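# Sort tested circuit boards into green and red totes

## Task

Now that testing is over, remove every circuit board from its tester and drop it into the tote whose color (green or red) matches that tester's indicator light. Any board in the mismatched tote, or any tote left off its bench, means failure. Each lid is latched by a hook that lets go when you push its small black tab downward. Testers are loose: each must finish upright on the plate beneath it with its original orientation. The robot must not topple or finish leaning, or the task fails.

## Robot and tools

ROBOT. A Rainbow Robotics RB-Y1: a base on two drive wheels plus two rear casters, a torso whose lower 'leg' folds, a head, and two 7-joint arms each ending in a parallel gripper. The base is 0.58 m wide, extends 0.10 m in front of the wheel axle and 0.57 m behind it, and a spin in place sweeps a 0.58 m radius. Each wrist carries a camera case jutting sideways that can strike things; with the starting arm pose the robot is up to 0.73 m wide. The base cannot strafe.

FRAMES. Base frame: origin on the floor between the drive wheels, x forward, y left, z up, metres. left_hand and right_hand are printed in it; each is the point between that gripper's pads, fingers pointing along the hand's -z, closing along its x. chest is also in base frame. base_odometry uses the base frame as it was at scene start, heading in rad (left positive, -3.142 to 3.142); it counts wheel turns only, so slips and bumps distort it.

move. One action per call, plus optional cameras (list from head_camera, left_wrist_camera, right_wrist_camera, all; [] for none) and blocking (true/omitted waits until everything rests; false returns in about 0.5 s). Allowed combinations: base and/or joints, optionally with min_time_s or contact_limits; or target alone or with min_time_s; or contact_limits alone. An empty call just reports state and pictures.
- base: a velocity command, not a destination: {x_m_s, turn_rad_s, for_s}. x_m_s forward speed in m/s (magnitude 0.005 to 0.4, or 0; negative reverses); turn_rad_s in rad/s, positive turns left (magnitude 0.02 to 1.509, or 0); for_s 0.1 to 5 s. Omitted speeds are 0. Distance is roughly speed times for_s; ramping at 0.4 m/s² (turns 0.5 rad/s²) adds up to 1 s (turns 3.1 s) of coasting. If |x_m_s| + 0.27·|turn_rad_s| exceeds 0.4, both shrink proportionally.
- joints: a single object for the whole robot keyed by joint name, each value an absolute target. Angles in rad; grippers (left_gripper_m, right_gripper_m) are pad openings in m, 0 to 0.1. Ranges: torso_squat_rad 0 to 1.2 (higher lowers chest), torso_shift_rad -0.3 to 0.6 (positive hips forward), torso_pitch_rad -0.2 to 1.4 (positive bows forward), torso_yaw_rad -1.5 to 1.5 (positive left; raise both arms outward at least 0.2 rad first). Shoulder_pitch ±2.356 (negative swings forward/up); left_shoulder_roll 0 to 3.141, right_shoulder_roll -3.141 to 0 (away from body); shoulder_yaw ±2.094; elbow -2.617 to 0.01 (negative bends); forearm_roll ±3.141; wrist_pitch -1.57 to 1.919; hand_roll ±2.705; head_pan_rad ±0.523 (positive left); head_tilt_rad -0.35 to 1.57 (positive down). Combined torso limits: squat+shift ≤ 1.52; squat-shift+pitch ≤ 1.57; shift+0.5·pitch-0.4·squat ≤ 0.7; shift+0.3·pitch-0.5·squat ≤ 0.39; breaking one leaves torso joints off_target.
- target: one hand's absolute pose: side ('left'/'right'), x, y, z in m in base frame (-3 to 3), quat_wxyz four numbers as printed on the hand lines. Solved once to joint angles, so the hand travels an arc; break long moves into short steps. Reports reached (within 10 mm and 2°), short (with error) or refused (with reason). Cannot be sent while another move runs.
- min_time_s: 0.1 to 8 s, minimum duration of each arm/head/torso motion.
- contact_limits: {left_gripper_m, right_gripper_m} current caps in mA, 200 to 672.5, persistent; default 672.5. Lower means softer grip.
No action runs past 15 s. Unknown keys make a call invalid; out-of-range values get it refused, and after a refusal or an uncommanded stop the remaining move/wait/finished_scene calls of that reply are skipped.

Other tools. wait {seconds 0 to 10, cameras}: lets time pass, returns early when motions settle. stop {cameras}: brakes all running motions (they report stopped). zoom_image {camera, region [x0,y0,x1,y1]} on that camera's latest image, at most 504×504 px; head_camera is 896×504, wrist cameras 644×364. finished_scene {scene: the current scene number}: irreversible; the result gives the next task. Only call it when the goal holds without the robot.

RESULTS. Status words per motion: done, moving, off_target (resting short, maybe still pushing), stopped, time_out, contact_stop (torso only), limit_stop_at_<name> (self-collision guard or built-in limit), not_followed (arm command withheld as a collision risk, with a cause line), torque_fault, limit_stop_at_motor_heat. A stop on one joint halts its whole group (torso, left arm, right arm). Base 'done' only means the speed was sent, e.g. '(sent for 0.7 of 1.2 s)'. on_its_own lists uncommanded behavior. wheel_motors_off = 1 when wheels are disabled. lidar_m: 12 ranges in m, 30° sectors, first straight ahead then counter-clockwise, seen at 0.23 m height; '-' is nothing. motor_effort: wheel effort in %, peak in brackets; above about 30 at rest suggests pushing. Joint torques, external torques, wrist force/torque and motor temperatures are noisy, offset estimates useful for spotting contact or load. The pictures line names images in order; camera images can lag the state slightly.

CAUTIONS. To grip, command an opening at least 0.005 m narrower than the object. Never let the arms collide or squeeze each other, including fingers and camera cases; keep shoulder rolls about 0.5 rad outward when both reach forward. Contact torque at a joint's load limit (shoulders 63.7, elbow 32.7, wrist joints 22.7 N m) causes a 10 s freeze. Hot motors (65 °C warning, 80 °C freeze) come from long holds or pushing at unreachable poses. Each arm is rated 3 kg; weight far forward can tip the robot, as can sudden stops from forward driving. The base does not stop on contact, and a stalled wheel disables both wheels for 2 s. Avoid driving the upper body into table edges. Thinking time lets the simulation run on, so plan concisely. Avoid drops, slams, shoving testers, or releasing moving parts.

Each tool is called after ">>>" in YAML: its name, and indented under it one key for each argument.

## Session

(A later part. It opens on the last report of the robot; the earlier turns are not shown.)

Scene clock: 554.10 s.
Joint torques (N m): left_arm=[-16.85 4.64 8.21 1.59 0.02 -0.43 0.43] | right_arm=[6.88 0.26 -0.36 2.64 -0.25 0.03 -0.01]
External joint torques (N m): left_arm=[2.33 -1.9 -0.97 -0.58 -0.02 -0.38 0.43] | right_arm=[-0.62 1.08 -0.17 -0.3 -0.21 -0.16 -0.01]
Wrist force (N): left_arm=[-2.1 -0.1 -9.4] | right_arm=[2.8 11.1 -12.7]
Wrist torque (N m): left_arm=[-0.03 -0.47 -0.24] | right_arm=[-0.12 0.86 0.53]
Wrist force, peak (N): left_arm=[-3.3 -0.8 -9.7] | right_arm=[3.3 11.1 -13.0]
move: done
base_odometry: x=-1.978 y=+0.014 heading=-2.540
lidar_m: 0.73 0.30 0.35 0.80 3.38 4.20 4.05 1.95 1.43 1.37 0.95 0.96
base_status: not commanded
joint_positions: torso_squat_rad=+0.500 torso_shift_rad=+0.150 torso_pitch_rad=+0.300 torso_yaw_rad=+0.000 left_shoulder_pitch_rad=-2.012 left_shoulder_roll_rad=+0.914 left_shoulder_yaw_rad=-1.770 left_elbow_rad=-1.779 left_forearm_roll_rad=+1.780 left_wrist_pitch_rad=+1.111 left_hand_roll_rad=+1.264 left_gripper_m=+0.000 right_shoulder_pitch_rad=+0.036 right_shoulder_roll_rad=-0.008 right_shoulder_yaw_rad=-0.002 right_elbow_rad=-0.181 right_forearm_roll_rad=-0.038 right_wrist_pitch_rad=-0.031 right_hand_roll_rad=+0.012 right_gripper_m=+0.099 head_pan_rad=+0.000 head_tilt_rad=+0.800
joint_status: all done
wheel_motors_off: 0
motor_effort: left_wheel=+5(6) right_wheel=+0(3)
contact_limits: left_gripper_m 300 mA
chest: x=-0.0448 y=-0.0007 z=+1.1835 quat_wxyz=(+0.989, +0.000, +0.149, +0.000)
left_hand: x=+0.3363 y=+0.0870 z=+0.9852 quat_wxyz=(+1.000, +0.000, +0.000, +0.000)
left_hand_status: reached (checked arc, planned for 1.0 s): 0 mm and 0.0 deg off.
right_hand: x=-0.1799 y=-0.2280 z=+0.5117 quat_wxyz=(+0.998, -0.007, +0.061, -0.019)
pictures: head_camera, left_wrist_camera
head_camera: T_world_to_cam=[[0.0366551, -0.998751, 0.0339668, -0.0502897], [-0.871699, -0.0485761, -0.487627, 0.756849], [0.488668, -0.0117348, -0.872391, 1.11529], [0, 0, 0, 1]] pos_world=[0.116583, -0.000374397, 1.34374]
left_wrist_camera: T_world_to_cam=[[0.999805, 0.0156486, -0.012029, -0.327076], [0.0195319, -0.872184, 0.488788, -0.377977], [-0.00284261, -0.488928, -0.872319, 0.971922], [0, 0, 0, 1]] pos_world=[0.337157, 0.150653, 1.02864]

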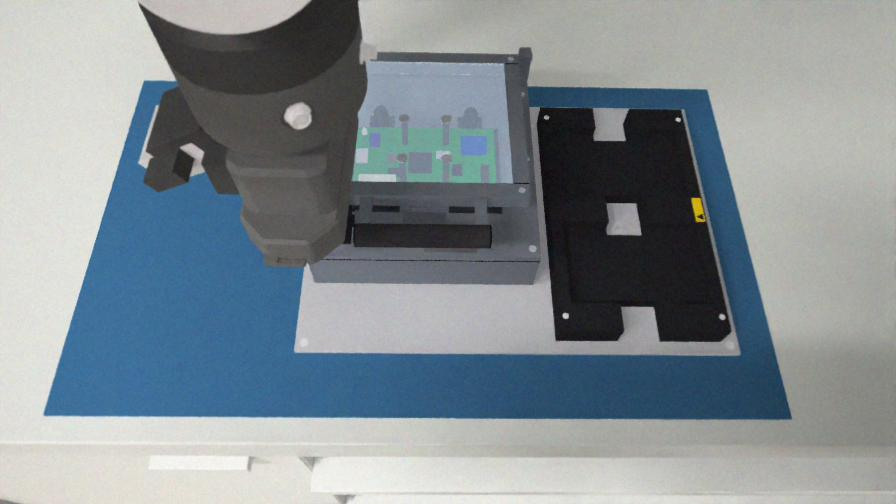

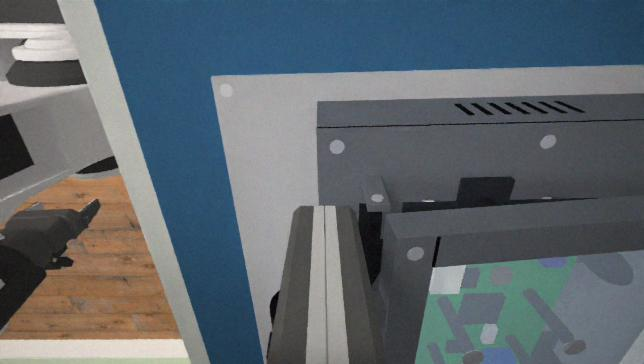

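>>> move:
  target: {"side":"left","x":0.336,"y":0.088,"z":1.04,"quat_wxyz":[1,0,0,0]}
  min_time_s: 1
  cameras: []

>>> move:
  target: {"side":"left","x":0.329,"y":0.022,"z":1.03,"quat_wxyz":[1,0,0,0]}
  cameras: ["head_camera"]

>>> move:
  joints: {"left_gripper_m":0.03}
  cameras: ["left_wrist_camera"]

Scene clock: 560.13 s.
Joint torques (N m): left_arm=[-18.38 7.37 10.18 1.97 0.33 0.33 -0.19] | right_arm=[7 0.1 -0.77 2.7 -0.24 0.06 0.05]
External joint torques (N m): left_arm=[0.41 1.17 0.86 -0.96 0.28 0.37 -0.19] | right_arm=[-0.51 0.92 -0.58 -0.24 -0.2 -0.13 0.06]
Wrist force (N): left_arm=[-2.1 -0.3 -9.0] | right_arm=[2.6 10.8 -12.6]
Wrist torque (N m): left_arm=[-0.04 -0.47 -0.20] | right_arm=[-0.08 0.83 0.54]
Wrist force, peak (N): left_arm=[-2.2 -0.6 -9.7] | right_arm=[3.1 11.2 -13.1]
move: done
base_odometry: x=-1.978 y=+0.014 heading=-2.540
lidar_m: 0.72 0.30 0.35 0.79 3.37 4.20 4.05 1.96 1.43 1.37 0.95 0.96
base_status: not commanded
joint_positions: torso_squat_rad=+0.500 torso_shift_rad=+0.150 torso_pitch_rad=+0.300 torso_yaw_rad=+0.000 left_shoulder_pitch_rad=-2.107 left_shoulder_roll_rad=+0.977 left_shoulder_yaw_rad=-1.714 left_elbow_rad=-1.794 left_forearm_roll_rad=+1.883 left_wrist_pitch_rad=+1.216 left_hand_roll_rad=+1.228 left_gripper_m=+0.000 right_shoulder_pitch_rad=+0.036 right_shoulder_roll_rad=-0.008 right_shoulder_yaw_rad=-0.002 right_elbow_rad=-0.181 right_forearm_roll_rad=-0.038 right_wrist_pitch_rad=-0.031 right_hand_roll_rad=+0.012 right_gripper_m=+0.099 head_pan_rad=+0.000 head_tilt_rad=+0.800
joint_status: all done
wheel_motors_off: 0
motor_effort: left_wheel=+5(6) right_wheel=+2(2)
contact_limits: left_gripper_m 300 mA
chest: x=-0.0448 y=-0.0007 z=+1.1835 quat_wxyz=(+0.989, +0.000, +0.149, +0.000)
left_hand: x=+0.3360 y=+0.0879 z=+1.0398 quat_wxyz=(+1.000, +0.000, +0.000, +0.000)
left_hand_status: reached (checked arc, planned for 1.0 s): 0 mm and 0.0 deg off.
right_hand: x=-0.1799 y=-0.2280 z=+0.5117 quat_wxyz=(+0.998, -0.007, +0.061, -0.019)

Scene clock: 561.07 s.
Joint torques (N m): left_arm=[-18.25 6.96 9.81 3.64 0.22 0.01 0.05] | right_arm=[6.95 0.1 -0.27 2.67 -0.2 0.06 -0.08]
External joint torques (N m): left_arm=[1.24 -0.34 0.5 0.65 0.17 0.06 0.05] | right_arm=[-0.56 0.93 -0.08 -0.27 -0.15 -0.14 -0.07]
Wrist force (N): left_arm=[-2.3 -0.1 -9.2] | right_arm=[2.9 10.9 -12.9]
Wrist torque (N m): left_arm=[-0.08 -0.49 -0.21] | right_arm=[-0.11 0.88 0.51]
Wrist force, peak (N): left_arm=[-2.6 -1.2 -9.8] | right_arm=[2.8 11.4 -13.0]
move: done
base_odometry: x=-1.978 y=+0.014 heading=-2.540
lidar_m: 0.73 0.30 0.35 0.79 3.38 4.21 4.04 1.95 1.42 1.37 0.94 0.95
base_status: not commanded
joint_positions: torso_squat_rad=+0.500 torso_shift_rad=+0.150 torso_pitch_rad=+0.300 torso_yaw_rad=+0.000 left_shoulder_pitch_rad=-2.120 left_shoulder_roll_rad=+0.767 left_shoulder_yaw_rad=-1.687 left_elbow_rad=-1.683 left_forearm_roll_rad=+1.889 left_wrist_pitch_rad=+1.210 left_hand_roll_rad=+1.333 left_gripper_m=+0.000 right_shoulder_pitch_rad=+0.036 right_shoulder_roll_rad=-0.008 right_shoulder_yaw_rad=-0.002 right_elbow_rad=-0.181 right_forearm_roll_rad=-0.038 right_wrist_pitch_rad=-0.031 right_hand_roll_rad=+0.012 right_gripper_m=+0.099 head_pan_rad=+0.000 head_tilt_rad=+0.800
joint_status: all done
wheel_motors_off: 0
motor_effort: left_wheel=+2(6) right_wheel=+1(1)
contact_limits: left_gripper_m 300 mA
chest: x=-0.0448 y=-0.0007 z=+1.1835 quat_wxyz=(+0.989, +0.000, +0.149, +0.000)
left_hand: x=+0.3286 y=+0.0221 z=+1.0301 quat_wxyz=(+1.000, -0.001, -0.001, +0.000)
left_hand_status: reached (checked arc, planned for 0.5 s): 0 mm and 0.1 deg off.
right_hand: x=-0.1799 y=-0.2280 z=+0.5117 quat_wxyz=(+0.998, -0.007, +0.061, -0.019)
head_camera: T_world_to_cam=[[0.0366551, -0.998751, 0.0339668, -0.0502897], [-0.871699, -0.0485761, -0.487627, 0.756849], [0.488668, -0.0117348, -0.872391, 1.11529], [0, 0, 0, 1]] pos_world=[0.116583, -0.000374397, 1.34374]

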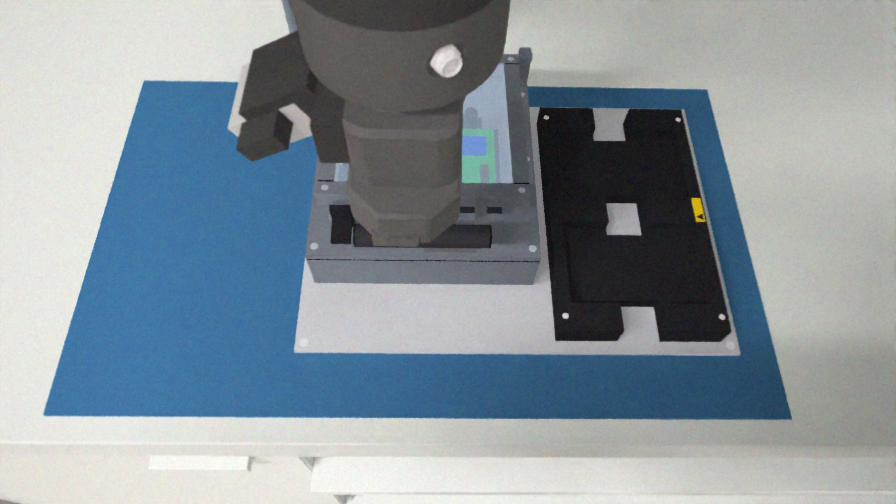

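Scene clock: 561.90 s.
Joint torques (N m): left_arm=[-18.65 7.12 9.82 3.69 0.16 0.08 0.04] | right_arm=[6.87 -0.06 -0.53 2.76 -0.28 0.08 0.03]
External joint torques (N m): left_arm=[0.83 -0.18 0.51 0.7 0.11 0.13 0.04] | right_arm=[-0.63 0.77 -0.34 -0.17 -0.24 -0.11 0.04]
Wrist force (N): left_arm=[-2.0 -0.2 -9.3] | right_arm=[2.9 10.6 -12.9]
Wrist torque (N m): left_arm=[-0.08 -0.47 -0.21] | right_arm=[-0.05 0.86 0.52]
Wrist force, peak (N): left_arm=[-2.1 -0.3 -9.5] | right_arm=[3.2 10.9 -13.1]
move: done
base_odometry: x=-1.978 y=+0.014 heading=-2.540
lidar_m: 0.73 0.30 0.35 0.79 3.38 4.21 4.05 1.95 1.42 1.37 0.95 0.95
base_status: not commanded
joint_positions: torso_squat_rad=+0.500 torso_shift_rad=+0.150 torso_pitch_rad=+0.300 torso_yaw_rad=+0.000 left_shoulder_pitch_rad=-2.120 left_shoulder_roll_rad=+0.767 left_shoulder_yaw_rad=-1.687 left_elbow_rad=-1.683 left_forearm_roll_rad=+1.889 left_wrist_pitch_rad=+1.210 left_hand_roll_rad=+1.333 left_gripper_m=+0.030 right_shoulder_pitch_rad=+0.036 right_shoulder_roll_rad=-0.008 right_shoulder_yaw_rad=-0.002 right_elbow_rad=-0.181 right_forearm_roll_rad=-0.038 right_wrist_pitch_rad=-0.031 right_hand_roll_rad=+0.012 right_gripper_m=+0.099 head_pan_rad=+0.000 head_tilt_rad=+0.800
joint_status: all done
wheel_motors_off: 0
motor_effort: left_wheel=+2(4) right_wheel=+0(2)
contact_limits: left_gripper_m 300 mA
chest: x=-0.0448 y=-0.0007 z=+1.1835 quat_wxyz=(+0.989, +0.000, +0.149, +0.000)
left_hand: x=+0.3286 y=+0.0221 z=+1.0301 quat_wxyz=(+1.000, -0.001, -0.001, +0.000)
right_hand: x=-0.1799 y=-0.2280 z=+0.5117 quat_wxyz=(+0.998, -0.007, +0.061, -0.019)
left_wrist_camera: T_world_to_cam=[[0.99982, 0.015363, -0.0110894, -0.318818], [0.0188248, -0.871862, 0.48939, -0.456823], [-0.00214991, -0.489511, -0.871994, 0.978806], [0, 0, 0, 1]] pos_world=[0.329465, 0.0857476, 1.07354]

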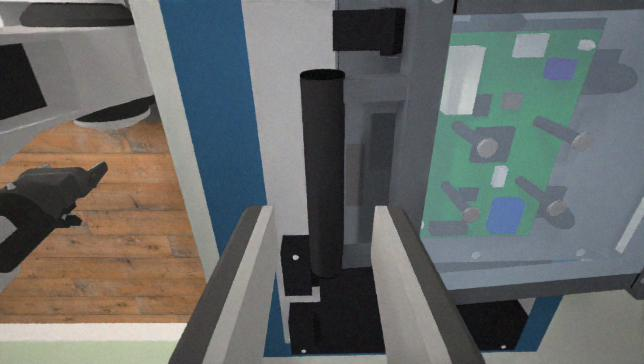

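>>> move:
  target: {"side":"left","x":0.327,"y":0.02,"z":0.975,"quat_wxyz":[1,0,0,0]}
  min_time_s: 0.8
  cameras: ["left_wrist_camera"]

>>> move:
  joints: {"left_gripper_m":0.004}
  cameras: []

>>> move:
  target: {"side":"left","x":0.329,"y":0.02,"z":1.01,"quat_wxyz":[1,0,0,0]}
  min_time_s: 1.3
  cameras: ["head_camera"]

>>> move:
  target: {"side":"left","x":0.349,"y":0.02,"z":1.065,"quat_wxyz":[1,0,0,0]}
  min_time_s: 1.3
  cameras: ["head_camera"]

>>> move:
  target: {"side":"left","x":0.381,"y":0.02,"z":1.106,"quat_wxyz":[1,0,0,0]}
  min_time_s: 1.3
  cameras: []

>>> move:
  target: {"side":"left","x":0.423,"y":0.02,"z":1.137,"quat_wxyz":[1,0,0,0]}
  min_time_s: 1.3
  cameras: []

>>> move:
  target: {"side":"left","x":0.453,"y":0.02,"z":1.15,"quat_wxyz":[1,0,0,0]}
  min_time_s: 1.3
  cameras: ["head_camera"]

>>> move:
  base: {"x_m_s":0.04,"for_s":2.4}
  cameras: ["head_camera"]

Scene clock: 579.87 s.
Joint torques (N m): left_arm=[-17.79 5.5 8.11 3.24 0.14 -0.31 0.44] | right_arm=[6.78 -0.02 -0.47 2.65 -0.22 0.11 0.01]
External joint torques (N m): left_arm=[1.95 -1.78 -1.05 0.97 0.09 -0.27 0.44] | right_arm=[-0.73 0.8 -0.28 -0.29 -0.18 -0.09 0.01]
Wrist force (N): left_arm=[-2.1 -0.5 -9.3] | right_arm=[2.7 11.1 -12.9]
Wrist torque (N m): left_arm=[0.01 -0.43 -0.23] | right_arm=[-0.11 0.84 0.52]
Wrist force, peak (N): left_arm=[-1.9 -0.4 -9.8] | right_arm=[3.1 11.3 -13.1]
move: done
base_odometry: x=-1.978 y=+0.014 heading=-2.540
lidar_m: 0.73 0.30 0.35 0.80 3.38 4.21 4.05 1.95 1.43 1.37 0.95 0.96
base_status: not commanded
joint_positions: torso_squat_rad=+0.500 torso_shift_rad=+0.150 torso_pitch_rad=+0.300 torso_yaw_rad=+0.000 left_shoulder_pitch_rad=-2.032 left_shoulder_roll_rad=+0.700 left_shoulder_yaw_rad=-1.749 left_elbow_rad=-1.664 left_forearm_roll_rad=+1.794 left_wrist_pitch_rad=+1.111 left_hand_roll_rad=+1.369 left_gripper_m=+0.030 right_shoulder_pitch_rad=+0.036 right_shoulder_roll_rad=-0.008 right_shoulder_yaw_rad=-0.002 right_elbow_rad=-0.181 right_forearm_roll_rad=-0.038 right_wrist_pitch_rad=-0.031 right_hand_roll_rad=+0.012 right_gripper_m=+0.099 head_pan_rad=+0.000 head_tilt_rad=+0.800
joint_status: all done
wheel_motors_off: 0
motor_effort: left_wheel=+3(5) right_wheel=+0(2)
contact_limits: left_gripper_m 300 mA
chest: x=-0.0448 y=-0.0007 z=+1.1835 quat_wxyz=(+0.989, +0.000, +0.149, +0.000)
left_hand: x=+0.3269 y=+0.0201 z=+0.9754 quat_wxyz=(+1.000, +0.000, +0.000, +0.000)
left_hand_status: reached (checked arc, planned for 0.8 s): 0 mm and 0.0 deg off.
right_hand: x=-0.1799 y=-0.2280 z=+0.5117 quat_wxyz=(+0.998, -0.007, +0.061, -0.019)
left_wrist_camera: T_world_to_cam=[[0.999815, 0.01521, -0.0117891, -0.316962], [0.019032, -0.872192, 0.488792, -0.431193], [-0.00284777, -0.488926, -0.87232, 0.93064], [0, 0, 0, 1]] pos_world=[0.32776, 0.0837522, 1.01884]

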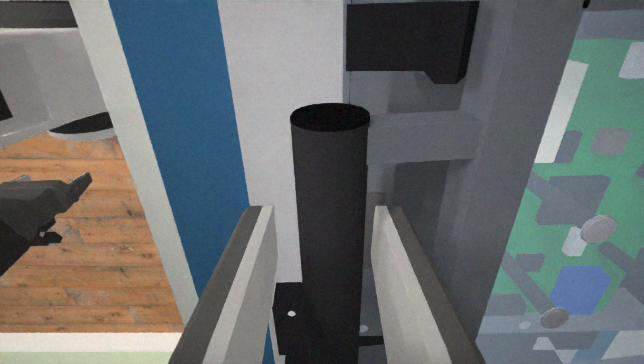

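Scene clock: 580.63 s.
Joint torques (N m): left_arm=[-17.6 5.12 8.45 -0.7 2.33 0.64 0.27] | right_arm=[6.81 0.12 -0.63 2.72 -0.25 0.07 0.09]
External joint torques (N m): left_arm=[2.15 -2.16 -0.72 -2.98 2.29 0.68 0.27] | right_arm=[-0.7 0.94 -0.45 -0.22 -0.21 -0.12 0.1]
Wrist force (N): left_arm=[8.9 -1.5 -11.1] | right_arm=[3.0 10.8 -13.0]
Wrist torque (N m): left_arm=[0.01 -0.51 -0.01] | right_arm=[-0.08 0.88 0.53]
Wrist force, peak (N): left_arm=[13.7 -2.4 -15.0] | right_arm=[3.3 10.8 -13.1]
move: off_target
base_odometry: x=-1.978 y=+0.014 heading=-2.540
lidar_m: 0.73 0.30 0.35 0.81 3.39 4.20 4.05 1.96 1.43 1.37 0.95 0.95
base_status: not commanded
joint_positions: torso_squat_rad=+0.500 torso_shift_rad=+0.150 torso_pitch_rad=+0.300 torso_yaw_rad=+0.000 left_shoulder_pitch_rad=-2.032 left_shoulder_roll_rad=+0.700 left_shoulder_yaw_rad=-1.749 left_elbow_rad=-1.663 left_forearm_roll_rad=+1.794 left_wrist_pitch_rad=+1.111 left_hand_roll_rad=+1.369 left_gripper_m=+0.015 right_shoulder_pitch_rad=+0.036 right_shoulder_roll_rad=-0.008 right_shoulder_yaw_rad=-0.002 right_elbow_rad=-0.181 right_forearm_roll_rad=-0.038 right_wrist_pitch_rad=-0.031 right_hand_roll_rad=+0.012 right_gripper_m=+0.099 head_pan_rad=+0.000 head_tilt_rad=+0.800
joint_status: left_gripper_m off_target (ended at +0.015, target +0.004)
wheel_motors_off: 0
motor_effort: left_wheel=+2(3) right_wheel=+0(2)
contact_limits: left_gripper_m 300 mA
chest: x=-0.0447 y=-0.0007 z=+1.1835 quat_wxyz=(+0.989, +0.000, +0.149, +0.000)
left_hand: x=+0.3275 y=+0.0202 z=+0.9754 quat_wxyz=(+1.000, +0.000, -0.001, +0.000)
right_hand: x=-0.1799 y=-0.2280 z=+0.5117 quat_wxyz=(+0.998, -0.007, +0.061, -0.019)

Scene clock: 582.27 s.
Joint torques (N m): left_arm=[-20.53 5.81 13.42 -1.59 2.8 0.74 -0.47] | right_arm=[6.93 0.01 -0.42 2.73 -0.23 0.06 -0.04]
External joint torques (N m): left_arm=[-0.88 -1.54 4.16 -4.36 2.77 0.78 -0.47] | right_arm=[-0.59 0.83 -0.23 -0.21 -0.19 -0.13 -0.03]
Wrist force (N): left_arm=[11.1 0.2 -19.2] | right_arm=[2.8 10.9 -12.9]
Wrist torque (N m): left_arm=[0.07 -0.39 -0.03] | right_arm=[-0.09 0.86 0.52]
Wrist force, peak (N): left_arm=[14.8 1.6 -20.6] | right_arm=[3.2 11.1 -13.1]
move: done
base_odometry: x=-1.978 y=+0.014 heading=-2.540
lidar_m: 0.74 0.29 0.36 0.79 3.39 4.21 4.05 1.95 1.42 1.37 0.95 0.95
base_status: not commanded
joint_positions: torso_squat_rad=+0.500 torso_shift_rad=+0.150 torso_pitch_rad=+0.300 torso_yaw_rad=+0.000 left_shoulder_pitch_rad=-2.088 left_shoulder_roll_rad=+0.738 left_shoulder_yaw_rad=-1.710 left_elbow_rad=-1.670 left_forearm_roll_rad=+1.856 left_wrist_pitch_rad=+1.175 left_hand_roll_rad=+1.344 left_gripper_m=+0.015 right_shoulder_pitch_rad=+0.036 right_shoulder_roll_rad=-0.008 right_shoulder_yaw_rad=-0.002 right_elbow_rad=-0.181 right_forearm_roll_rad=-0.038 right_wrist_pitch_rad=-0.031 right_hand_roll_rad=+0.012 right_gripper_m=+0.099 head_pan_rad=+0.000 head_tilt_rad=+0.800
joint_status: all done
wheel_motors_off: 0
motor_effort: left_wheel=+2(3) right_wheel=-1(4)
contact_limits: left_gripper_m 300 mA
chest: x=-0.0445 y=-0.0007 z=+1.1835 quat_wxyz=(+0.989, +0.000, +0.150, +0.000)
left_hand: x=+0.3296 y=+0.0205 z=+1.0096 quat_wxyz=(+1.000, +0.000, +0.000, +0.001)
left_hand_status: reached (checked arc, planned for 1.3 s): 1 mm and 0.1 deg off.
right_hand: x=-0.1799 y=-0.2280 z=+0.5117 quat_wxyz=(+0.998, -0.007, +0.061, -0.019)
head_camera: T_world_to_cam=[[0.0366735, -0.998751, 0.0339476, -0.0502739], [-0.87196, -0.0485765, -0.487161, 0.756504], [0.488202, -0.0117351, -0.872652, 1.11532], [0, 0, 0, 1]] pos_world=[0.116983, -0.000374396, 1.34353]

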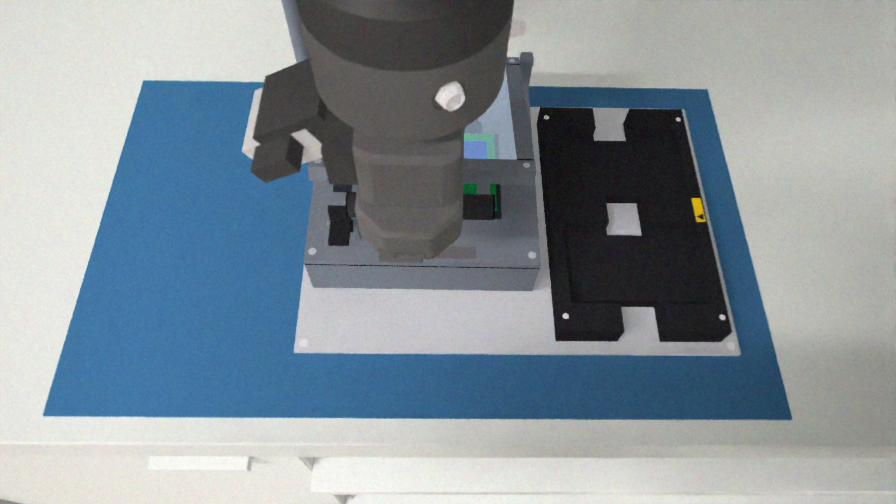

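Scene clock: 583.90 s.
Joint torques (N m): left_arm=[-23.57 7.22 15.4 2.08 2.8 0.51 -0.47] | right_arm=[6.93 0.39 -0.56 2.72 -0.28 0.15 0.04]
External joint torques (N m): left_arm=[-3.5 -0.36 6.16 -1.45 2.76 0.55 -0.47] | right_arm=[-0.59 1.21 -0.37 -0.22 -0.24 -0.04 0.04]
Wrist force (N): left_arm=[9.6 2.4 -23.4] | right_arm=[3.2 10.9 -12.8]
Wrist torque (N m): left_arm=[0.07 -0.47 0.04] | right_arm=[-0.09 0.90 0.52]
Wrist force, peak (N): left_arm=[10.6 0.9 -23.8] | right_arm=[3.2 11.0 -13.3]
move: done
base_odometry: x=-1.978 y=+0.014 heading=-2.540
lidar_m: 0.73 0.30 0.35 0.80 3.38 4.21 4.05 1.95 1.42 1.36 0.95 0.96
base_status: not commanded
joint_positions: torso_squat_rad=+0.500 torso_shift_rad=+0.150 torso_pitch_rad=+0.300 torso_yaw_rad=+0.000 left_shoulder_pitch_rad=-2.162 left_shoulder_roll_rad=+0.762 left_shoulder_yaw_rad=-1.653 left_elbow_rad=-1.565 left_forearm_roll_rad=+1.961 left_wrist_pitch_rad=+1.299 left_hand_roll_rad=+1.236 left_gripper_m=+0.015 right_shoulder_pitch_rad=+0.036 right_shoulder_roll_rad=-0.008 right_shoulder_yaw_rad=-0.002 right_elbow_rad=-0.181 right_forearm_roll_rad=-0.038 right_wrist_pitch_rad=-0.031 right_hand_roll_rad=+0.012 right_gripper_m=+0.099 head_pan_rad=+0.000 head_tilt_rad=+0.800
joint_status: all done
wheel_motors_off: 0
motor_effort: left_wheel=+1(3) right_wheel=+0(3)
contact_limits: left_gripper_m 300 mA
chest: x=-0.0445 y=-0.0007 z=+1.1835 quat_wxyz=(+0.989, +0.000, +0.150, +0.000)
left_hand: x=+0.3491 y=+0.0206 z=+1.0642 quat_wxyz=(+1.000, +0.000, +0.000, +0.001)
left_hand_status: reached (checked arc, planned for 1.3 s): 1 mm and 0.1 deg off.
right_hand: x=-0.1800 y=-0.2280 z=+0.5118 quat_wxyz=(+0.998, -0.007, +0.061, -0.019)
head_camera: T_world_to_cam=[[0.0366767, -0.998751, 0.0339417, -0.0502663], [-0.872026, -0.0485748, -0.487043, 0.756352], [0.488083, -0.0117349, -0.872718, 1.11542], [0, 0, 0, 1]] pos_world=[0.116983, -0.000374402, 1.34353]

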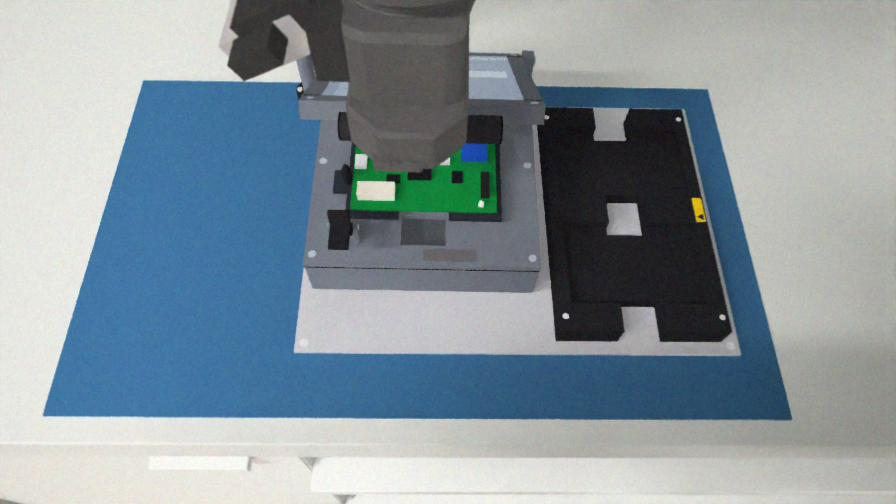

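Scene clock: 585.53 s.
Joint torques (N m): left_arm=[-26.24 6.2 14.93 3.74 2.18 0.21 -0.48] | right_arm=[6.88 0.15 -0.3 2.65 -0.21 0.13 0.02]
External joint torques (N m): left_arm=[-5.18 -1.82 6.14 -0.23 2.14 0.27 -0.48] | right_arm=[-0.65 0.97 -0.11 -0.29 -0.17 -0.07 0.02]
Wrist force (N): left_arm=[6.2 4.4 -25.3] | right_arm=[3.1 10.9 -12.9]
Wrist torque (N m): left_arm=[0.08 -0.56 0.19] | right_arm=[-0.07 0.89 0.52]
Wrist force, peak (N): left_arm=[5.7 -1.9 -26.5] | right_arm=[3.4 10.9 -13.1]
move: done
base_odometry: x=-1.978 y=+0.014 heading=-2.540
lidar_m: 0.72 0.30 0.36 0.80 3.39 4.22 4.05 1.95 1.43 1.37 0.94 0.96
base_status: not commanded
joint_positions: torso_squat_rad=+0.500 torso_shift_rad=+0.150 torso_pitch_rad=+0.301 torso_yaw_rad=+0.000 left_shoulder_pitch_rad=-2.202 left_shoulder_roll_rad=+0.727 left_shoulder_yaw_rad=-1.619 left_elbow_rad=-1.352 left_forearm_roll_rad=+2.024 left_wrist_pitch_rad=+1.420 left_hand_roll_rad=+1.091 left_gripper_m=+0.015 right_shoulder_pitch_rad=+0.036 right_shoulder_roll_rad=-0.008 right_shoulder_yaw_rad=-0.002 right_elbow_rad=-0.181 right_forearm_roll_rad=-0.038 right_wrist_pitch_rad=-0.031 right_hand_roll_rad=+0.012 right_gripper_m=+0.099 head_pan_rad=+0.000 head_tilt_rad=+0.800
joint_status: all done
wheel_motors_off: 0
motor_effort: left_wheel=+1(3) right_wheel=-2(3)
contact_limits: left_gripper_m 300 mA
chest: x=-0.0445 y=-0.0007 z=+1.1835 quat_wxyz=(+0.989, +0.000, +0.150, +0.000)
left_hand: x=+0.3808 y=+0.0209 z=+1.1051 quat_wxyz=(+1.000, +0.000, +0.000, +0.001)
left_hand_status: reached (checked arc, planned for 1.3 s): 1 mm and 0.1 deg off.
right_hand: x=-0.1800 y=-0.2280 z=+0.5118 quat_wxyz=(+0.998, -0.007, +0.061, -0.019)

Scene clock: 587.17 s.
Joint torques (N m): left_arm=[-27.81 6.56 12.94 4.3 2.1 0.29 -0.19] | right_arm=[6.81 0.05 -0.59 2.69 -0.23 0.09 0.03]
External joint torques (N m): left_arm=[-5.21 -2.25 5.63 0.22 2.07 0.35 -0.19] | right_arm=[-0.72 0.88 -0.4 -0.25 -0.19 -0.1 0.03]
Wrist force (N): left_arm=[4.2 4.2 -23.0] | right_arm=[3.0 10.9 -12.9]
Wrist torque (N m): left_arm=[0.01 -0.62 -0.11] | right_arm=[-0.08 0.89 0.54]
Wrist force, peak (N): left_arm=[1.6 3.3 -28.6] | right_arm=[3.0 11.2 -13.2]
move: done
base_odometry: x=-1.978 y=+0.014 heading=-2.540
lidar_m: 0.73 0.30 0.35 0.80 3.38 4.21 4.05 1.95 1.43 1.37 0.94 0.96
base_status: not commanded
joint_positions: torso_squat_rad=+0.500 torso_shift_rad=+0.150 torso_pitch_rad=+0.301 torso_yaw_rad=+0.000 left_shoulder_pitch_rad=-2.219 left_shoulder_roll_rad=+0.608 left_shoulder_yaw_rad=-1.605 left_elbow_rad=-0.988 left_forearm_roll_rad=+2.053 left_wrist_pitch_rad=+1.556 left_hand_roll_rad=+0.884 left_gripper_m=+0.015 right_shoulder_pitch_rad=+0.036 right_shoulder_roll_rad=-0.008 right_shoulder_yaw_rad=-0.002 right_elbow_rad=-0.181 right_forearm_roll_rad=-0.038 right_wrist_pitch_rad=-0.031 right_hand_roll_rad=+0.012 right_gripper_m=+0.099 head_pan_rad=+0.000 head_tilt_rad=+0.800
joint_status: all done
wheel_motors_off: 0
motor_effort: left_wheel=+2(3) right_wheel=+0(4)
contact_limits: left_gripper_m 300 mA
chest: x=-0.0444 y=-0.0007 z=+1.1835 quat_wxyz=(+0.989, +0.000, +0.150, +0.000)
left_hand: x=+0.4231 y=+0.0209 z=+1.1361 quat_wxyz=(+1.000, +0.000, +0.000, +0.001)
left_hand_status: reached (checked arc, planned for 1.3 s): 1 mm and 0.1 deg off.
right_hand: x=-0.1800 y=-0.2280 z=+0.5118 quat_wxyz=(+0.998, -0.007, +0.061, -0.019)

Scene clock: 588.80 s.
Joint torques (N m): left_arm=[-28.58 7.44 7.64 4.37 1.77 0.65 0.03] | right_arm=[6.8 0.3 -0.68 2.73 -0.29 0.06 -0.03]
External joint torques (N m): left_arm=[-4.92 -2.09 2.73 0.46 1.75 0.73 0.03] | right_arm=[-0.73 1.12 -0.49 -0.21 -0.24 -0.13 -0.02]
Wrist force (N): left_arm=[3.4 3.0 -22.9] | right_arm=[3.1 10.8 -12.9]
Wrist torque (N m): left_arm=[0.00 -0.59 -0.25] | right_arm=[-0.09 0.89 0.51]
Wrist force, peak (N): left_arm=[0.3 3.0 -29.7] | right_arm=[3.0 11.4 -12.9]
move: done
base_odometry: x=-1.978 y=+0.014 heading=-2.540
lidar_m: 0.73 0.31 0.35 0.79 3.38 4.21 4.05 1.95 1.42 1.37 0.95 0.95
base_status: not commanded
joint_positions: torso_squat_rad=+0.500 torso_shift_rad=+0.150 torso_pitch_rad=+0.301 torso_yaw_rad=+0.000 left_shoulder_pitch_rad=-2.217 left_shoulder_roll_rad=+0.448 left_shoulder_yaw_rad=-1.607 left_elbow_rad=-0.600 left_forearm_roll_rad=+2.050 left_wrist_pitch_rad=+1.659 left_hand_roll_rad=+0.681 left_gripper_m=+0.015 right_shoulder_pitch_rad=+0.036 right_shoulder_roll_rad=-0.008 right_shoulder_yaw_rad=-0.002 right_elbow_rad=-0.181 right_forearm_roll_rad=-0.038 right_wrist_pitch_rad=-0.031 right_hand_roll_rad=+0.012 right_gripper_m=+0.099 head_pan_rad=+0.000 head_tilt_rad=+0.800
joint_status: all done
wheel_motors_off: 0
motor_effort: left_wheel=+2(3) right_wheel=-1(3)
contact_limits: left_gripper_m 300 mA
chest: x=-0.0444 y=-0.0006 z=+1.1835 quat_wxyz=(+0.989, +0.000, +0.150, +0.000)
left_hand: x=+0.4528 y=+0.0207 z=+1.1492 quat_wxyz=(+1.000, -0.001, -0.001, +0.001)
left_hand_status: reached (checked arc, planned for 1.3 s): 1 mm and 0.2 deg off.
right_hand: x=-0.1800 y=-0.2280 z=+0.5118 quat_wxyz=(+0.998, -0.007, +0.061, -0.019)
head_camera: T_world_to_cam=[[0.0367208, -0.998744, 0.0340752, -0.0503543], [-0.872067, -0.0486773, -0.48696, 0.756337], [0.488007, -0.0118343, -0.87276, 1.11544], [0, 0, 0, 1]] pos_world=[0.117083, -0.000274193, 1.34353]

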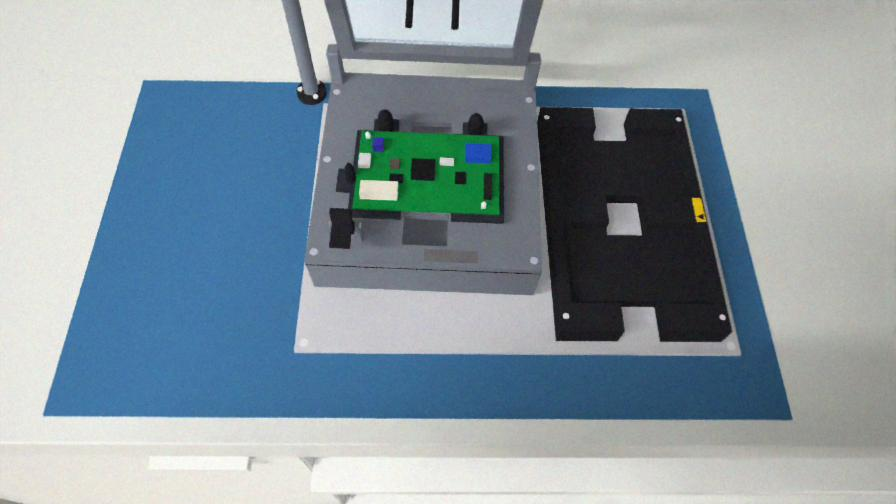

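Scene clock: 591.93 s.
Joint torques (N m): left_arm=[-27.68 10.23 6.02 5.05 0.37 -0.66 -0.08] | right_arm=[6.88 0.21 -0.61 2.76 -0.19 0.1 0.04]
External joint torques (N m): left_arm=[-4.03 0.7 1.1 1.14 0.35 -0.59 -0.08] | right_arm=[-0.64 1.04 -0.43 -0.18 -0.15 -0.09 0.04]
Wrist force (N): left_arm=[-2.4 1.0 -23.5] | right_arm=[3.1 11.2 -12.9]
Wrist torque (N m): left_arm=[-0.02 -0.36 -0.34] | right_arm=[-0.14 0.88 0.53]
Wrist force, peak (N): left_arm=[-0.6 1.4 -31.0] | right_arm=[3.0 11.3 -13.1]
move: done
base_odometry: x=-2.057 y=-0.040 heading=-2.540
lidar_m: 0.74 0.25 0.23 0.58 3.38 4.30 4.15 1.94 1.42 0.95 0.97 0.85
base_status: done (sent for 2.4 of 2.4 s)
joint_positions: torso_squat_rad=+0.500 torso_shift_rad=+0.150 torso_pitch_rad=+0.300 torso_yaw_rad=+0.000 left_shoulder_pitch_rad=-2.217 left_shoulder_roll_rad=+0.447 left_shoulder_yaw_rad=-1.607 left_elbow_rad=-0.600 left_forearm_roll_rad=+2.051 left_wrist_pitch_rad=+1.660 left_hand_roll_rad=+0.681 left_gripper_m=+0.015 right_shoulder_pitch_rad=+0.036 right_shoulder_roll_rad=-0.008 right_shoulder_yaw_rad=-0.002 right_elbow_rad=-0.181 right_forearm_roll_rad=-0.038 right_wrist_pitch_rad=-0.031 right_hand_roll_rad=+0.012 right_gripper_m=+0.099 head_pan_rad=+0.000 head_tilt_rad=+0.800
joint_status: not commanded
wheel_motors_off: 0
motor_effort: left_wheel=+2(30) right_wheel=-3(17)
contact_limits: left_gripper_m 300 mA
chest: x=-0.0445 y=-0.0006 z=+1.1835 quat_wxyz=(+0.989, +0.000, +0.150, +0.000)
left_hand: x=+0.4524 y=+0.0202 z=+1.1493 quat_wxyz=(+1.000, -0.001, -0.001, +0.000)
right_hand: x=-0.1800 y=-0.2280 z=+0.5118 quat_wxyz=(+0.998, -0.007, +0.061, -0.019)
head_camera: T_world_to_cam=[[0.0367098, -0.998745, 0.0340815, -0.0503543], [-0.871958, -0.0486735, -0.487154, 0.756412], [0.488202, -0.0118343, -0.872651, 1.11537], [0, 0, 0, 1]] pos_world=[0.116883, -0.000274207, 1.34353]

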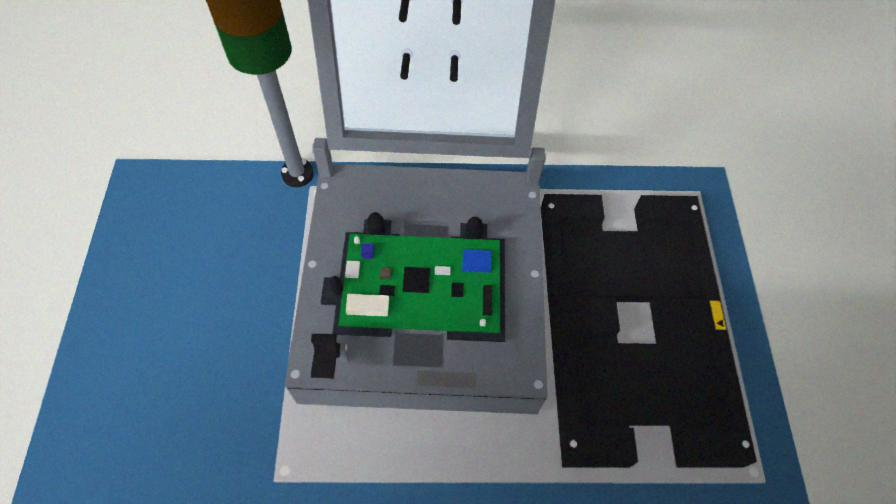

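>>> move:
  joints: {"left_gripper_m":0.05}
  cameras: ["head_camera"]

>>> move:
  target: {"side":"left","x":0.43,"y":0.02,"z":1.22,"quat_wxyz":[1,0,0,0]}
  min_time_s: 1.5
  cameras: []

>>> move:
  target: {"side":"left","x":0.3,"y":0.2,"z":1.16,"quat_wxyz":[1,0,0,0]}
  cameras: []

>>> move:
  base: {"x_m_s":-0.05,"for_s":1.8}
  joints: {"left_gripper_m":0.1}
  cameras: []

>>> move:
  target: {"side":"left","x":0.399,"y":0.028,"z":1.06,"quat_wxyz":[1,0,0,0]}
  cameras: []

>>> move:
  target: {"side":"left","x":0.399,"y":0.028,"z":1.0,"quat_wxyz":[1,0,0,0]}
  cameras: ["left_wrist_camera","head_camera"]

Scene clock: 604.07 s.
Joint torques (N m): left_arm=[-23.01 9.61 5.78 4.61 0.28 -0.39 -0.07] | right_arm=[6.61 0.07 -0.42 2.68 -0.23 0.1 -0.02]
External joint torques (N m): left_arm=[0.63 0.08 0.87 0.7 0.26 -0.31 -0.07] | right_arm=[-0.9 0.89 -0.24 -0.25 -0.19 -0.09 -0.02]
Wrist force (N): left_arm=[-2.1 -0.6 -9.5] | right_arm=[3.2 10.9 -12.9]
Wrist torque (N m): left_arm=[0.00 -0.42 -0.21] | right_arm=[-0.09 0.89 0.52]
Wrist force, peak (N): left_arm=[-2.9 1.8 -24.3] | right_arm=[2.9 11.0 -13.2]
move: done
base_odometry: x=-2.057 y=-0.040 heading=-2.540
lidar_m: 0.75 0.25 0.23 0.59 3.38 4.30 4.14 1.96 1.43 0.95 0.98 0.86
base_status: not commanded
joint_positions: torso_squat_rad=+0.500 torso_shift_rad=+0.150 torso_pitch_rad=+0.300 torso_yaw_rad=+0.000 left_shoulder_pitch_rad=-2.218 left_shoulder_roll_rad=+0.447 left_shoulder_yaw_rad=-1.607 left_elbow_rad=-0.600 left_forearm_roll_rad=+2.051 left_wrist_pitch_rad=+1.659 left_hand_roll_rad=+0.681 left_gripper_m=+0.050 right_shoulder_pitch_rad=+0.036 right_shoulder_roll_rad=-0.008 right_shoulder_yaw_rad=-0.002 right_elbow_rad=-0.181 right_forearm_roll_rad=-0.038 right_wrist_pitch_rad=-0.031 right_hand_roll_rad=+0.012 right_gripper_m=+0.099 head_pan_rad=+0.000 head_tilt_rad=+0.800
joint_status: all done
wheel_motors_off: 0
motor_effort: left_wheel=+0(2) right_wheel=-2(4)
contact_limits: left_gripper_m 300 mA
chest: x=-0.0448 y=-0.0006 z=+1.1835 quat_wxyz=(+0.989, +0.000, +0.149, +0.000)
left_hand: x=+0.4523 y=+0.0201 z=+1.1501 quat_wxyz=(+1.000, -0.001, -0.002, +0.000)
right_hand: x=-0.1799 y=-0.2280 z=+0.5118 quat_wxyz=(+0.998, -0.007, +0.061, -0.019)
head_camera: T_world_to_cam=[[0.0367003, -0.998745, 0.0340933, -0.050365], [-0.871807, -0.0486746, -0.487426, 0.756633], [0.488473, -0.0118341, -0.872499, 1.11532], [0, 0, 0, 1]] pos_world=[0.116683, -0.000274203, 1.34363]

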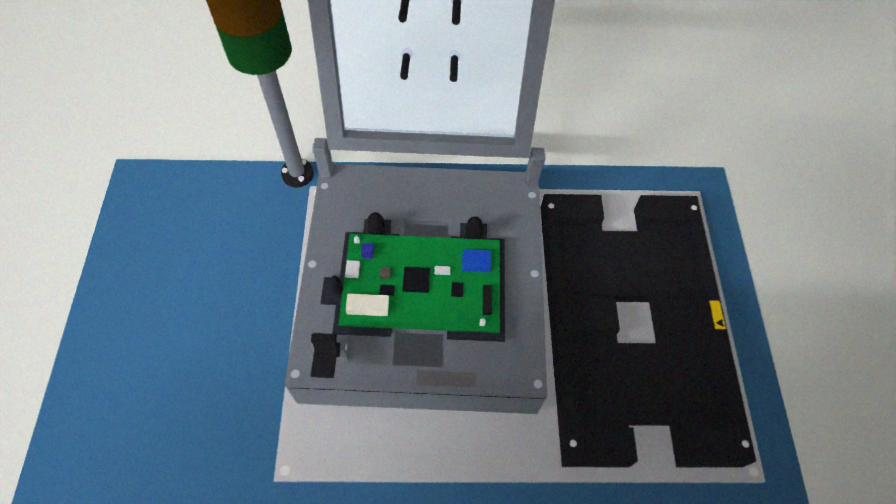

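Scene clock: 605.90 s.
Joint torques (N m): left_arm=[-21.9 10.27 5.92 4.53 0.45 0.28 0.44] | right_arm=[6.81 0.19 -0.81 2.58 -0.29 0.13 0.01]
External joint torques (N m): left_arm=[0.62 0.72 1.48 0.64 0.42 0.35 0.44] | right_arm=[-0.7 1.01 -0.62 -0.35 -0.25 -0.06 0.01]
Wrist force (N): left_arm=[-2.5 -0.5 -9.5] | right_arm=[3.0 11.1 -12.9]
Wrist torque (N m): left_arm=[0.01 -0.46 -0.19] | right_arm=[-0.12 0.87 0.53]
Wrist force, peak (N): left_arm=[-2.3 -0.5 -10.0] | right_arm=[2.9 11.3 -13.0]
move: done
base_odometry: x=-2.057 y=-0.040 heading=-2.540
lidar_m: 0.74 0.25 0.23 0.58 3.38 4.30 4.14 1.95 1.42 0.95 0.97 0.85
base_status: not commanded
joint_positions: torso_squat_rad=+0.500 torso_shift_rad=+0.150 torso_pitch_rad=+0.300 torso_yaw_rad=+0.000 left_shoulder_pitch_rad=-2.344 left_shoulder_roll_rad=+0.468 left_shoulder_yaw_rad=-1.578 left_elbow_rad=-0.561 left_forearm_roll_rad=+2.085 left_wrist_pitch_rad=+1.805 left_hand_roll_rad=+0.687 left_gripper_m=+0.050 right_shoulder_pitch_rad=+0.036 right_shoulder_roll_rad=-0.008 right_shoulder_yaw_rad=-0.002 right_elbow_rad=-0.181 right_forearm_roll_rad=-0.038 right_wrist_pitch_rad=-0.031 right_hand_roll_rad=+0.012 right_gripper_m=+0.099 head_pan_rad=+0.000 head_tilt_rad=+0.800
joint_status: all done
wheel_motors_off: 0
motor_effort: left_wheel=+1(3) right_wheel=-2(5)
contact_limits: left_gripper_m 300 mA
chest: x=-0.0448 y=-0.0006 z=+1.1835 quat_wxyz=(+0.989, +0.000, +0.149, +0.000)
left_hand: x=+0.4299 y=+0.0199 z=+1.2197 quat_wxyz=(+1.000, +0.000, +0.000, +0.000)
left_hand_status: reached (checked arc, planned for 1.5 s): 0 mm and 0.0 deg off.
right_hand: x=-0.1799 y=-0.2280 z=+0.5118 quat_wxyz=(+0.998, -0.007, +0.061, -0.019)

Scene clock: 608.00 s.
Joint torques (N m): left_arm=[-12.86 1.88 7.93 3.7 0.13 -0.27 0.16] | right_arm=[6.83 0.03 -0.34 2.73 -0.29 0.12 0.07]
External joint torques (N m): left_arm=[1.42 0.24 -0.93 -0.56 0.09 -0.21 0.16] | right_arm=[-0.68 0.86 -0.16 -0.21 -0.24 -0.07 0.08]
Wrist force (N): left_arm=[-2.2 -0.5 -9.9] | right_arm=[2.9 10.9 -12.9]
Wrist torque (N m): left_arm=[0.04 -0.44 -0.20] | right_arm=[-0.10 0.87 0.50]
Wrist force, peak (N): left_arm=[-2.7 0.7 -10.9] | right_arm=[3.3 11.2 -13.3]
move: done
base_odometry: x=-2.057 y=-0.040 heading=-2.540
lidar_m: 0.74 0.25 0.23 0.58 3.38 4.30 4.15 1.95 1.42 0.95 0.97 0.86
base_status: not commanded
joint_positions: torso_squat_rad=+0.500 torso_shift_rad=+0.150 torso_pitch_rad=+0.300 torso_yaw_rad=+0.000 left_shoulder_pitch_rad=-2.311 left_shoulder_roll_rad=+1.447 left_shoulder_yaw_rad=-1.656 left_elbow_rad=-1.965 left_forearm_roll_rad=+2.071 left_wrist_pitch_rad=+1.503 left_hand_roll_rad=+1.008 left_gripper_m=+0.050 right_shoulder_pitch_rad=+0.036 right_shoulder_roll_rad=-0.008 right_shoulder_yaw_rad=-0.002 right_elbow_rad=-0.181 right_forearm_roll_rad=-0.038 right_wrist_pitch_rad=-0.031 right_hand_roll_rad=+0.012 right_gripper_m=+0.099 head_pan_rad=+0.000 head_tilt_rad=+0.800
joint_status: all done
wheel_motors_off: 0
motor_effort: left_wheel=+3(4) right_wheel=-2(4)
contact_limits: left_gripper_m 300 mA
chest: x=-0.0448 y=-0.0006 z=+1.1835 quat_wxyz=(+0.989, +0.000, +0.149, +0.000)
left_hand: x=+0.3000 y=+0.1999 z=+1.1602 quat_wxyz=(+1.000, +0.000, +0.000, +0.000)
left_hand_status: reached (checked arc, planned for 1.7 s): 0 mm and 0.0 deg off.
right_hand: x=-0.1799 y=-0.2280 z=+0.5118 quat_wxyz=(+0.998, -0.007, +0.061, -0.019)

Scene clock: 610.60 s.
Joint torques (N m): left_arm=[-13.22 1.65 8.17 3.71 0.15 -0.25 0.09] | right_arm=[6.92 0.3 -0.52 2.74 -0.26 0.06 0.05]
External joint torques (N m): left_arm=[1.05 0.01 -0.69 -0.55 0.12 -0.19 0.09] | right_arm=[-0.59 1.13 -0.33 -0.2 -0.22 -0.14 0.05]
Wrist force (N): left_arm=[-2.3 -0.5 -9.3] | right_arm=[3.0 11.1 -12.9]
Wrist torque (N m): left_arm=[0.04 -0.45 -0.18] | right_arm=[-0.13 0.89 0.50]
Wrist force, peak (N): left_arm=[-1.8 -0.5 -10.1] | right_arm=[2.9 11.1 -13.1]
move: done
base_odometry: x=-1.982 y=+0.011 heading=-2.541
lidar_m: 0.73 0.29 0.34 0.78 3.38 4.21 4.06 1.95 1.42 1.37 0.95 0.95
base_status: done (sent for 1.8 of 1.8 s)
joint_positions: torso_squat_rad=+0.500 torso_shift_rad=+0.150 torso_pitch_rad=+0.300 torso_yaw_rad=+0.000 left_shoulder_pitch_rad=-2.311 left_shoulder_roll_rad=+1.447 left_shoulder_yaw_rad=-1.656 left_elbow_rad=-1.965 left_forearm_roll_rad=+2.071 left_wrist_pitch_rad=+1.503 left_hand_roll_rad=+1.008 left_gripper_m=+0.100 right_shoulder_pitch_rad=+0.036 right_shoulder_roll_rad=-0.008 right_shoulder_yaw_rad=-0.002 right_elbow_rad=-0.181 right_forearm_roll_rad=-0.038 right_wrist_pitch_rad=-0.031 right_hand_roll_rad=+0.012 right_gripper_m=+0.099 head_pan_rad=+0.000 head_tilt_rad=+0.800
joint_status: all done
wheel_motors_off: 0
motor_effort: left_wheel=-5(21) right_wheel=+6(21)
contact_limits: left_gripper_m 300 mA
chest: x=-0.0448 y=-0.0007 z=+1.1835 quat_wxyz=(+0.989, +0.000, +0.149, +0.000)
left_hand: x=+0.3000 y=+0.1999 z=+1.1602 quat_wxyz=(+1.000, +0.000, +0.000, +0.000)
right_hand: x=-0.1800 y=-0.2280 z=+0.5118 quat_wxyz=(+0.998, -0.007, +0.061, -0.019)

Scene clock: 612.07 s.
Joint torques (N m): left_arm=[-20.4 8.11 7.92 4.34 0.26 -0.08 0.25] | right_arm=[6.83 0.12 -0.63 2.55 -0.22 0.07 -0.06]
External joint torques (N m): left_arm=[1.43 -0.03 -0.72 0.55 0.23 -0.02 0.25] | right_arm=[-0.68 0.95 -0.45 -0.39 -0.18 -0.12 -0.05]
Wrist force (N): left_arm=[-1.9 -0.1 -9.2] | right_arm=[3.0 10.6 -12.7]
Wrist torque (N m): left_arm=[-0.07 -0.42 -0.18] | right_arm=[-0.06 0.88 0.52]
Wrist force, peak (N): left_arm=[-1.3 -0.2 -10.6] | right_arm=[3.3 11.3 -13.0]
move: done
base_odometry: x=-1.982 y=+0.011 heading=-2.541
lidar_m: 0.73 0.30 0.34 0.78 3.38 4.21 4.06 1.95 1.42 1.37 0.94 0.96
base_status: not commanded
joint_positions: torso_squat_rad=+0.500 torso_shift_rad=+0.150 torso_pitch_rad=+0.300 torso_yaw_rad=+0.000 left_shoulder_pitch_rad=-2.131 left_shoulder_roll_rad=+0.691 left_shoulder_yaw_rad=-1.684 left_elbow_rad=-1.302 left_forearm_roll_rad=+1.994 left_wrist_pitch_rad=+1.326 left_hand_roll_rad=+1.037 left_gripper_m=+0.100 right_shoulder_pitch_rad=+0.036 right_shoulder_roll_rad=-0.008 right_shoulder_yaw_rad=-0.002 right_elbow_rad=-0.181 right_forearm_roll_rad=-0.038 right_wrist_pitch_rad=-0.031 right_hand_roll_rad=+0.012 right_gripper_m=+0.099 head_pan_rad=+0.000 head_tilt_rad=+0.800
joint_status: all done
wheel_motors_off: 0
motor_effort: left_wheel=-6(8) right_wheel=+7(8)
contact_limits: left_gripper_m 300 mA
chest: x=-0.0448 y=-0.0007 z=+1.1835 quat_wxyz=(+0.989, +0.000, +0.149, +0.000)
left_hand: x=+0.3983 y=+0.0278 z=+1.0601 quat_wxyz=(+1.000, -0.002, -0.002, +0.000)
left_hand_status: reached (checked arc, planned for 1.1 s): 1 mm and 0.3 deg off.
right_hand: x=-0.1800 y=-0.2280 z=+0.5117 quat_wxyz=(+0.998, -0.007, +0.061, -0.019)

Scene clock: 613.07 s.
Joint torques (N m): left_arm=[-21.36 7.56 8.91 3.87 0.32 0.03 0.27] | right_arm=[6.64 0.35 -0.46 2.6 -0.26 0.16 0.05]
External joint torques (N m): left_arm=[0.77 -0.52 0.35 0.56 0.28 0.09 0.27] | right_arm=[-0.87 1.17 -0.27 -0.34 -0.21 -0.03 0.06]
Wrist force (N): left_arm=[-1.9 -0.5 -9.3] | right_arm=[2.9 11.0 -12.6]
Wrist torque (N m): left_arm=[0.01 -0.44 -0.22] | right_arm=[-0.12 0.88 0.51]
Wrist force, peak (N): left_arm=[-2.2 -0.4 -10.8] | right_arm=[3.3 11.1 -13.1]
move: done
base_odometry: x=-1.982 y=+0.011 heading=-2.541
lidar_m: 0.73 0.30 0.34 0.77 3.38 4.21 4.05 1.95 1.42 1.37 0.94 0.95
base_status: not commanded
joint_positions: torso_squat_rad=+0.500 torso_shift_rad=+0.150 torso_pitch_rad=+0.300 torso_yaw_rad=+0.000 left_shoulder_pitch_rad=-2.033 left_shoulder_roll_rad=+0.639 left_shoulder_yaw_rad=-1.733 left_elbow_rad=-1.294 left_forearm_roll_rad=+1.930 left_wrist_pitch_rad=+1.218 left_hand_roll_rad=+1.052 left_gripper_m=+0.100 right_shoulder_pitch_rad=+0.036 right_shoulder_roll_rad=-0.008 right_shoulder_yaw_rad=-0.002 right_elbow_rad=-0.181 right_forearm_roll_rad=-0.038 right_wrist_pitch_rad=-0.031 right_hand_roll_rad=+0.012 right_gripper_m=+0.099 head_pan_rad=+0.000 head_tilt_rad=+0.800
joint_status: all done
wheel_motors_off: 0
motor_effort: left_wheel=-8(9) right_wheel=+6(8)
contact_limits: left_gripper_m 300 mA
chest: x=-0.0448 y=-0.0007 z=+1.1835 quat_wxyz=(+0.989, +0.000, +0.149, +0.000)
left_hand: x=+0.3987 y=+0.0282 z=+1.0001 quat_wxyz=(+1.000, +0.000, +0.000, +0.000)
left_hand_status: reached (checked arc, planned for 0.4 s): 0 mm and 0.0 deg off.
right_hand: x=-0.1800 y=-0.2280 z=+0.5118 quat_wxyz=(+0.998, -0.007, +0.061, -0.019)
pictures: head_camera, left_wrist_camera
head_camera: T_world_to_cam=[[0.0366086, -0.998749, 0.0340506, -0.0503936], [-0.871745, -0.0485753, -0.487547, 0.756697], [0.488591, -0.011835, -0.872433, 1.11527], [0, 0, 0, 1]] pos_world=[0.116583, -0.000374566, 1.34363]
left_wrist_camera: T_world_to_cam=[[0.999814, 0.0153952, -0.0116595, -0.388733], [0.0191299, -0.872255, 0.488677, -0.437479], [-0.00264681, -0.488809, -0.872387, 0.95633], [0, 0, 0, 1]] pos_world=[0.39956, 0.0918535, 1.04354]

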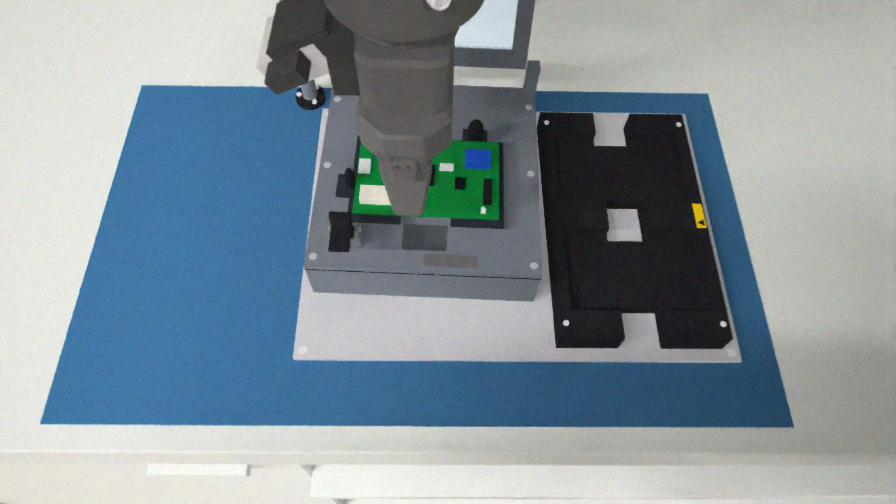

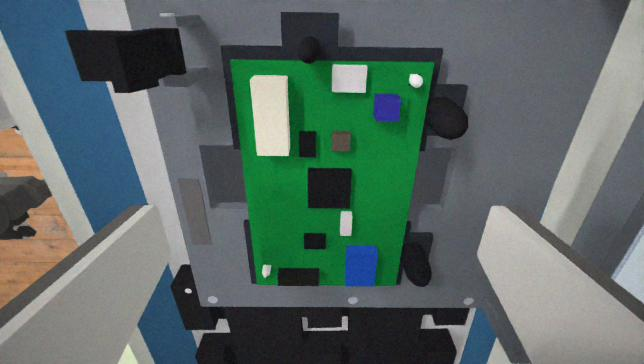

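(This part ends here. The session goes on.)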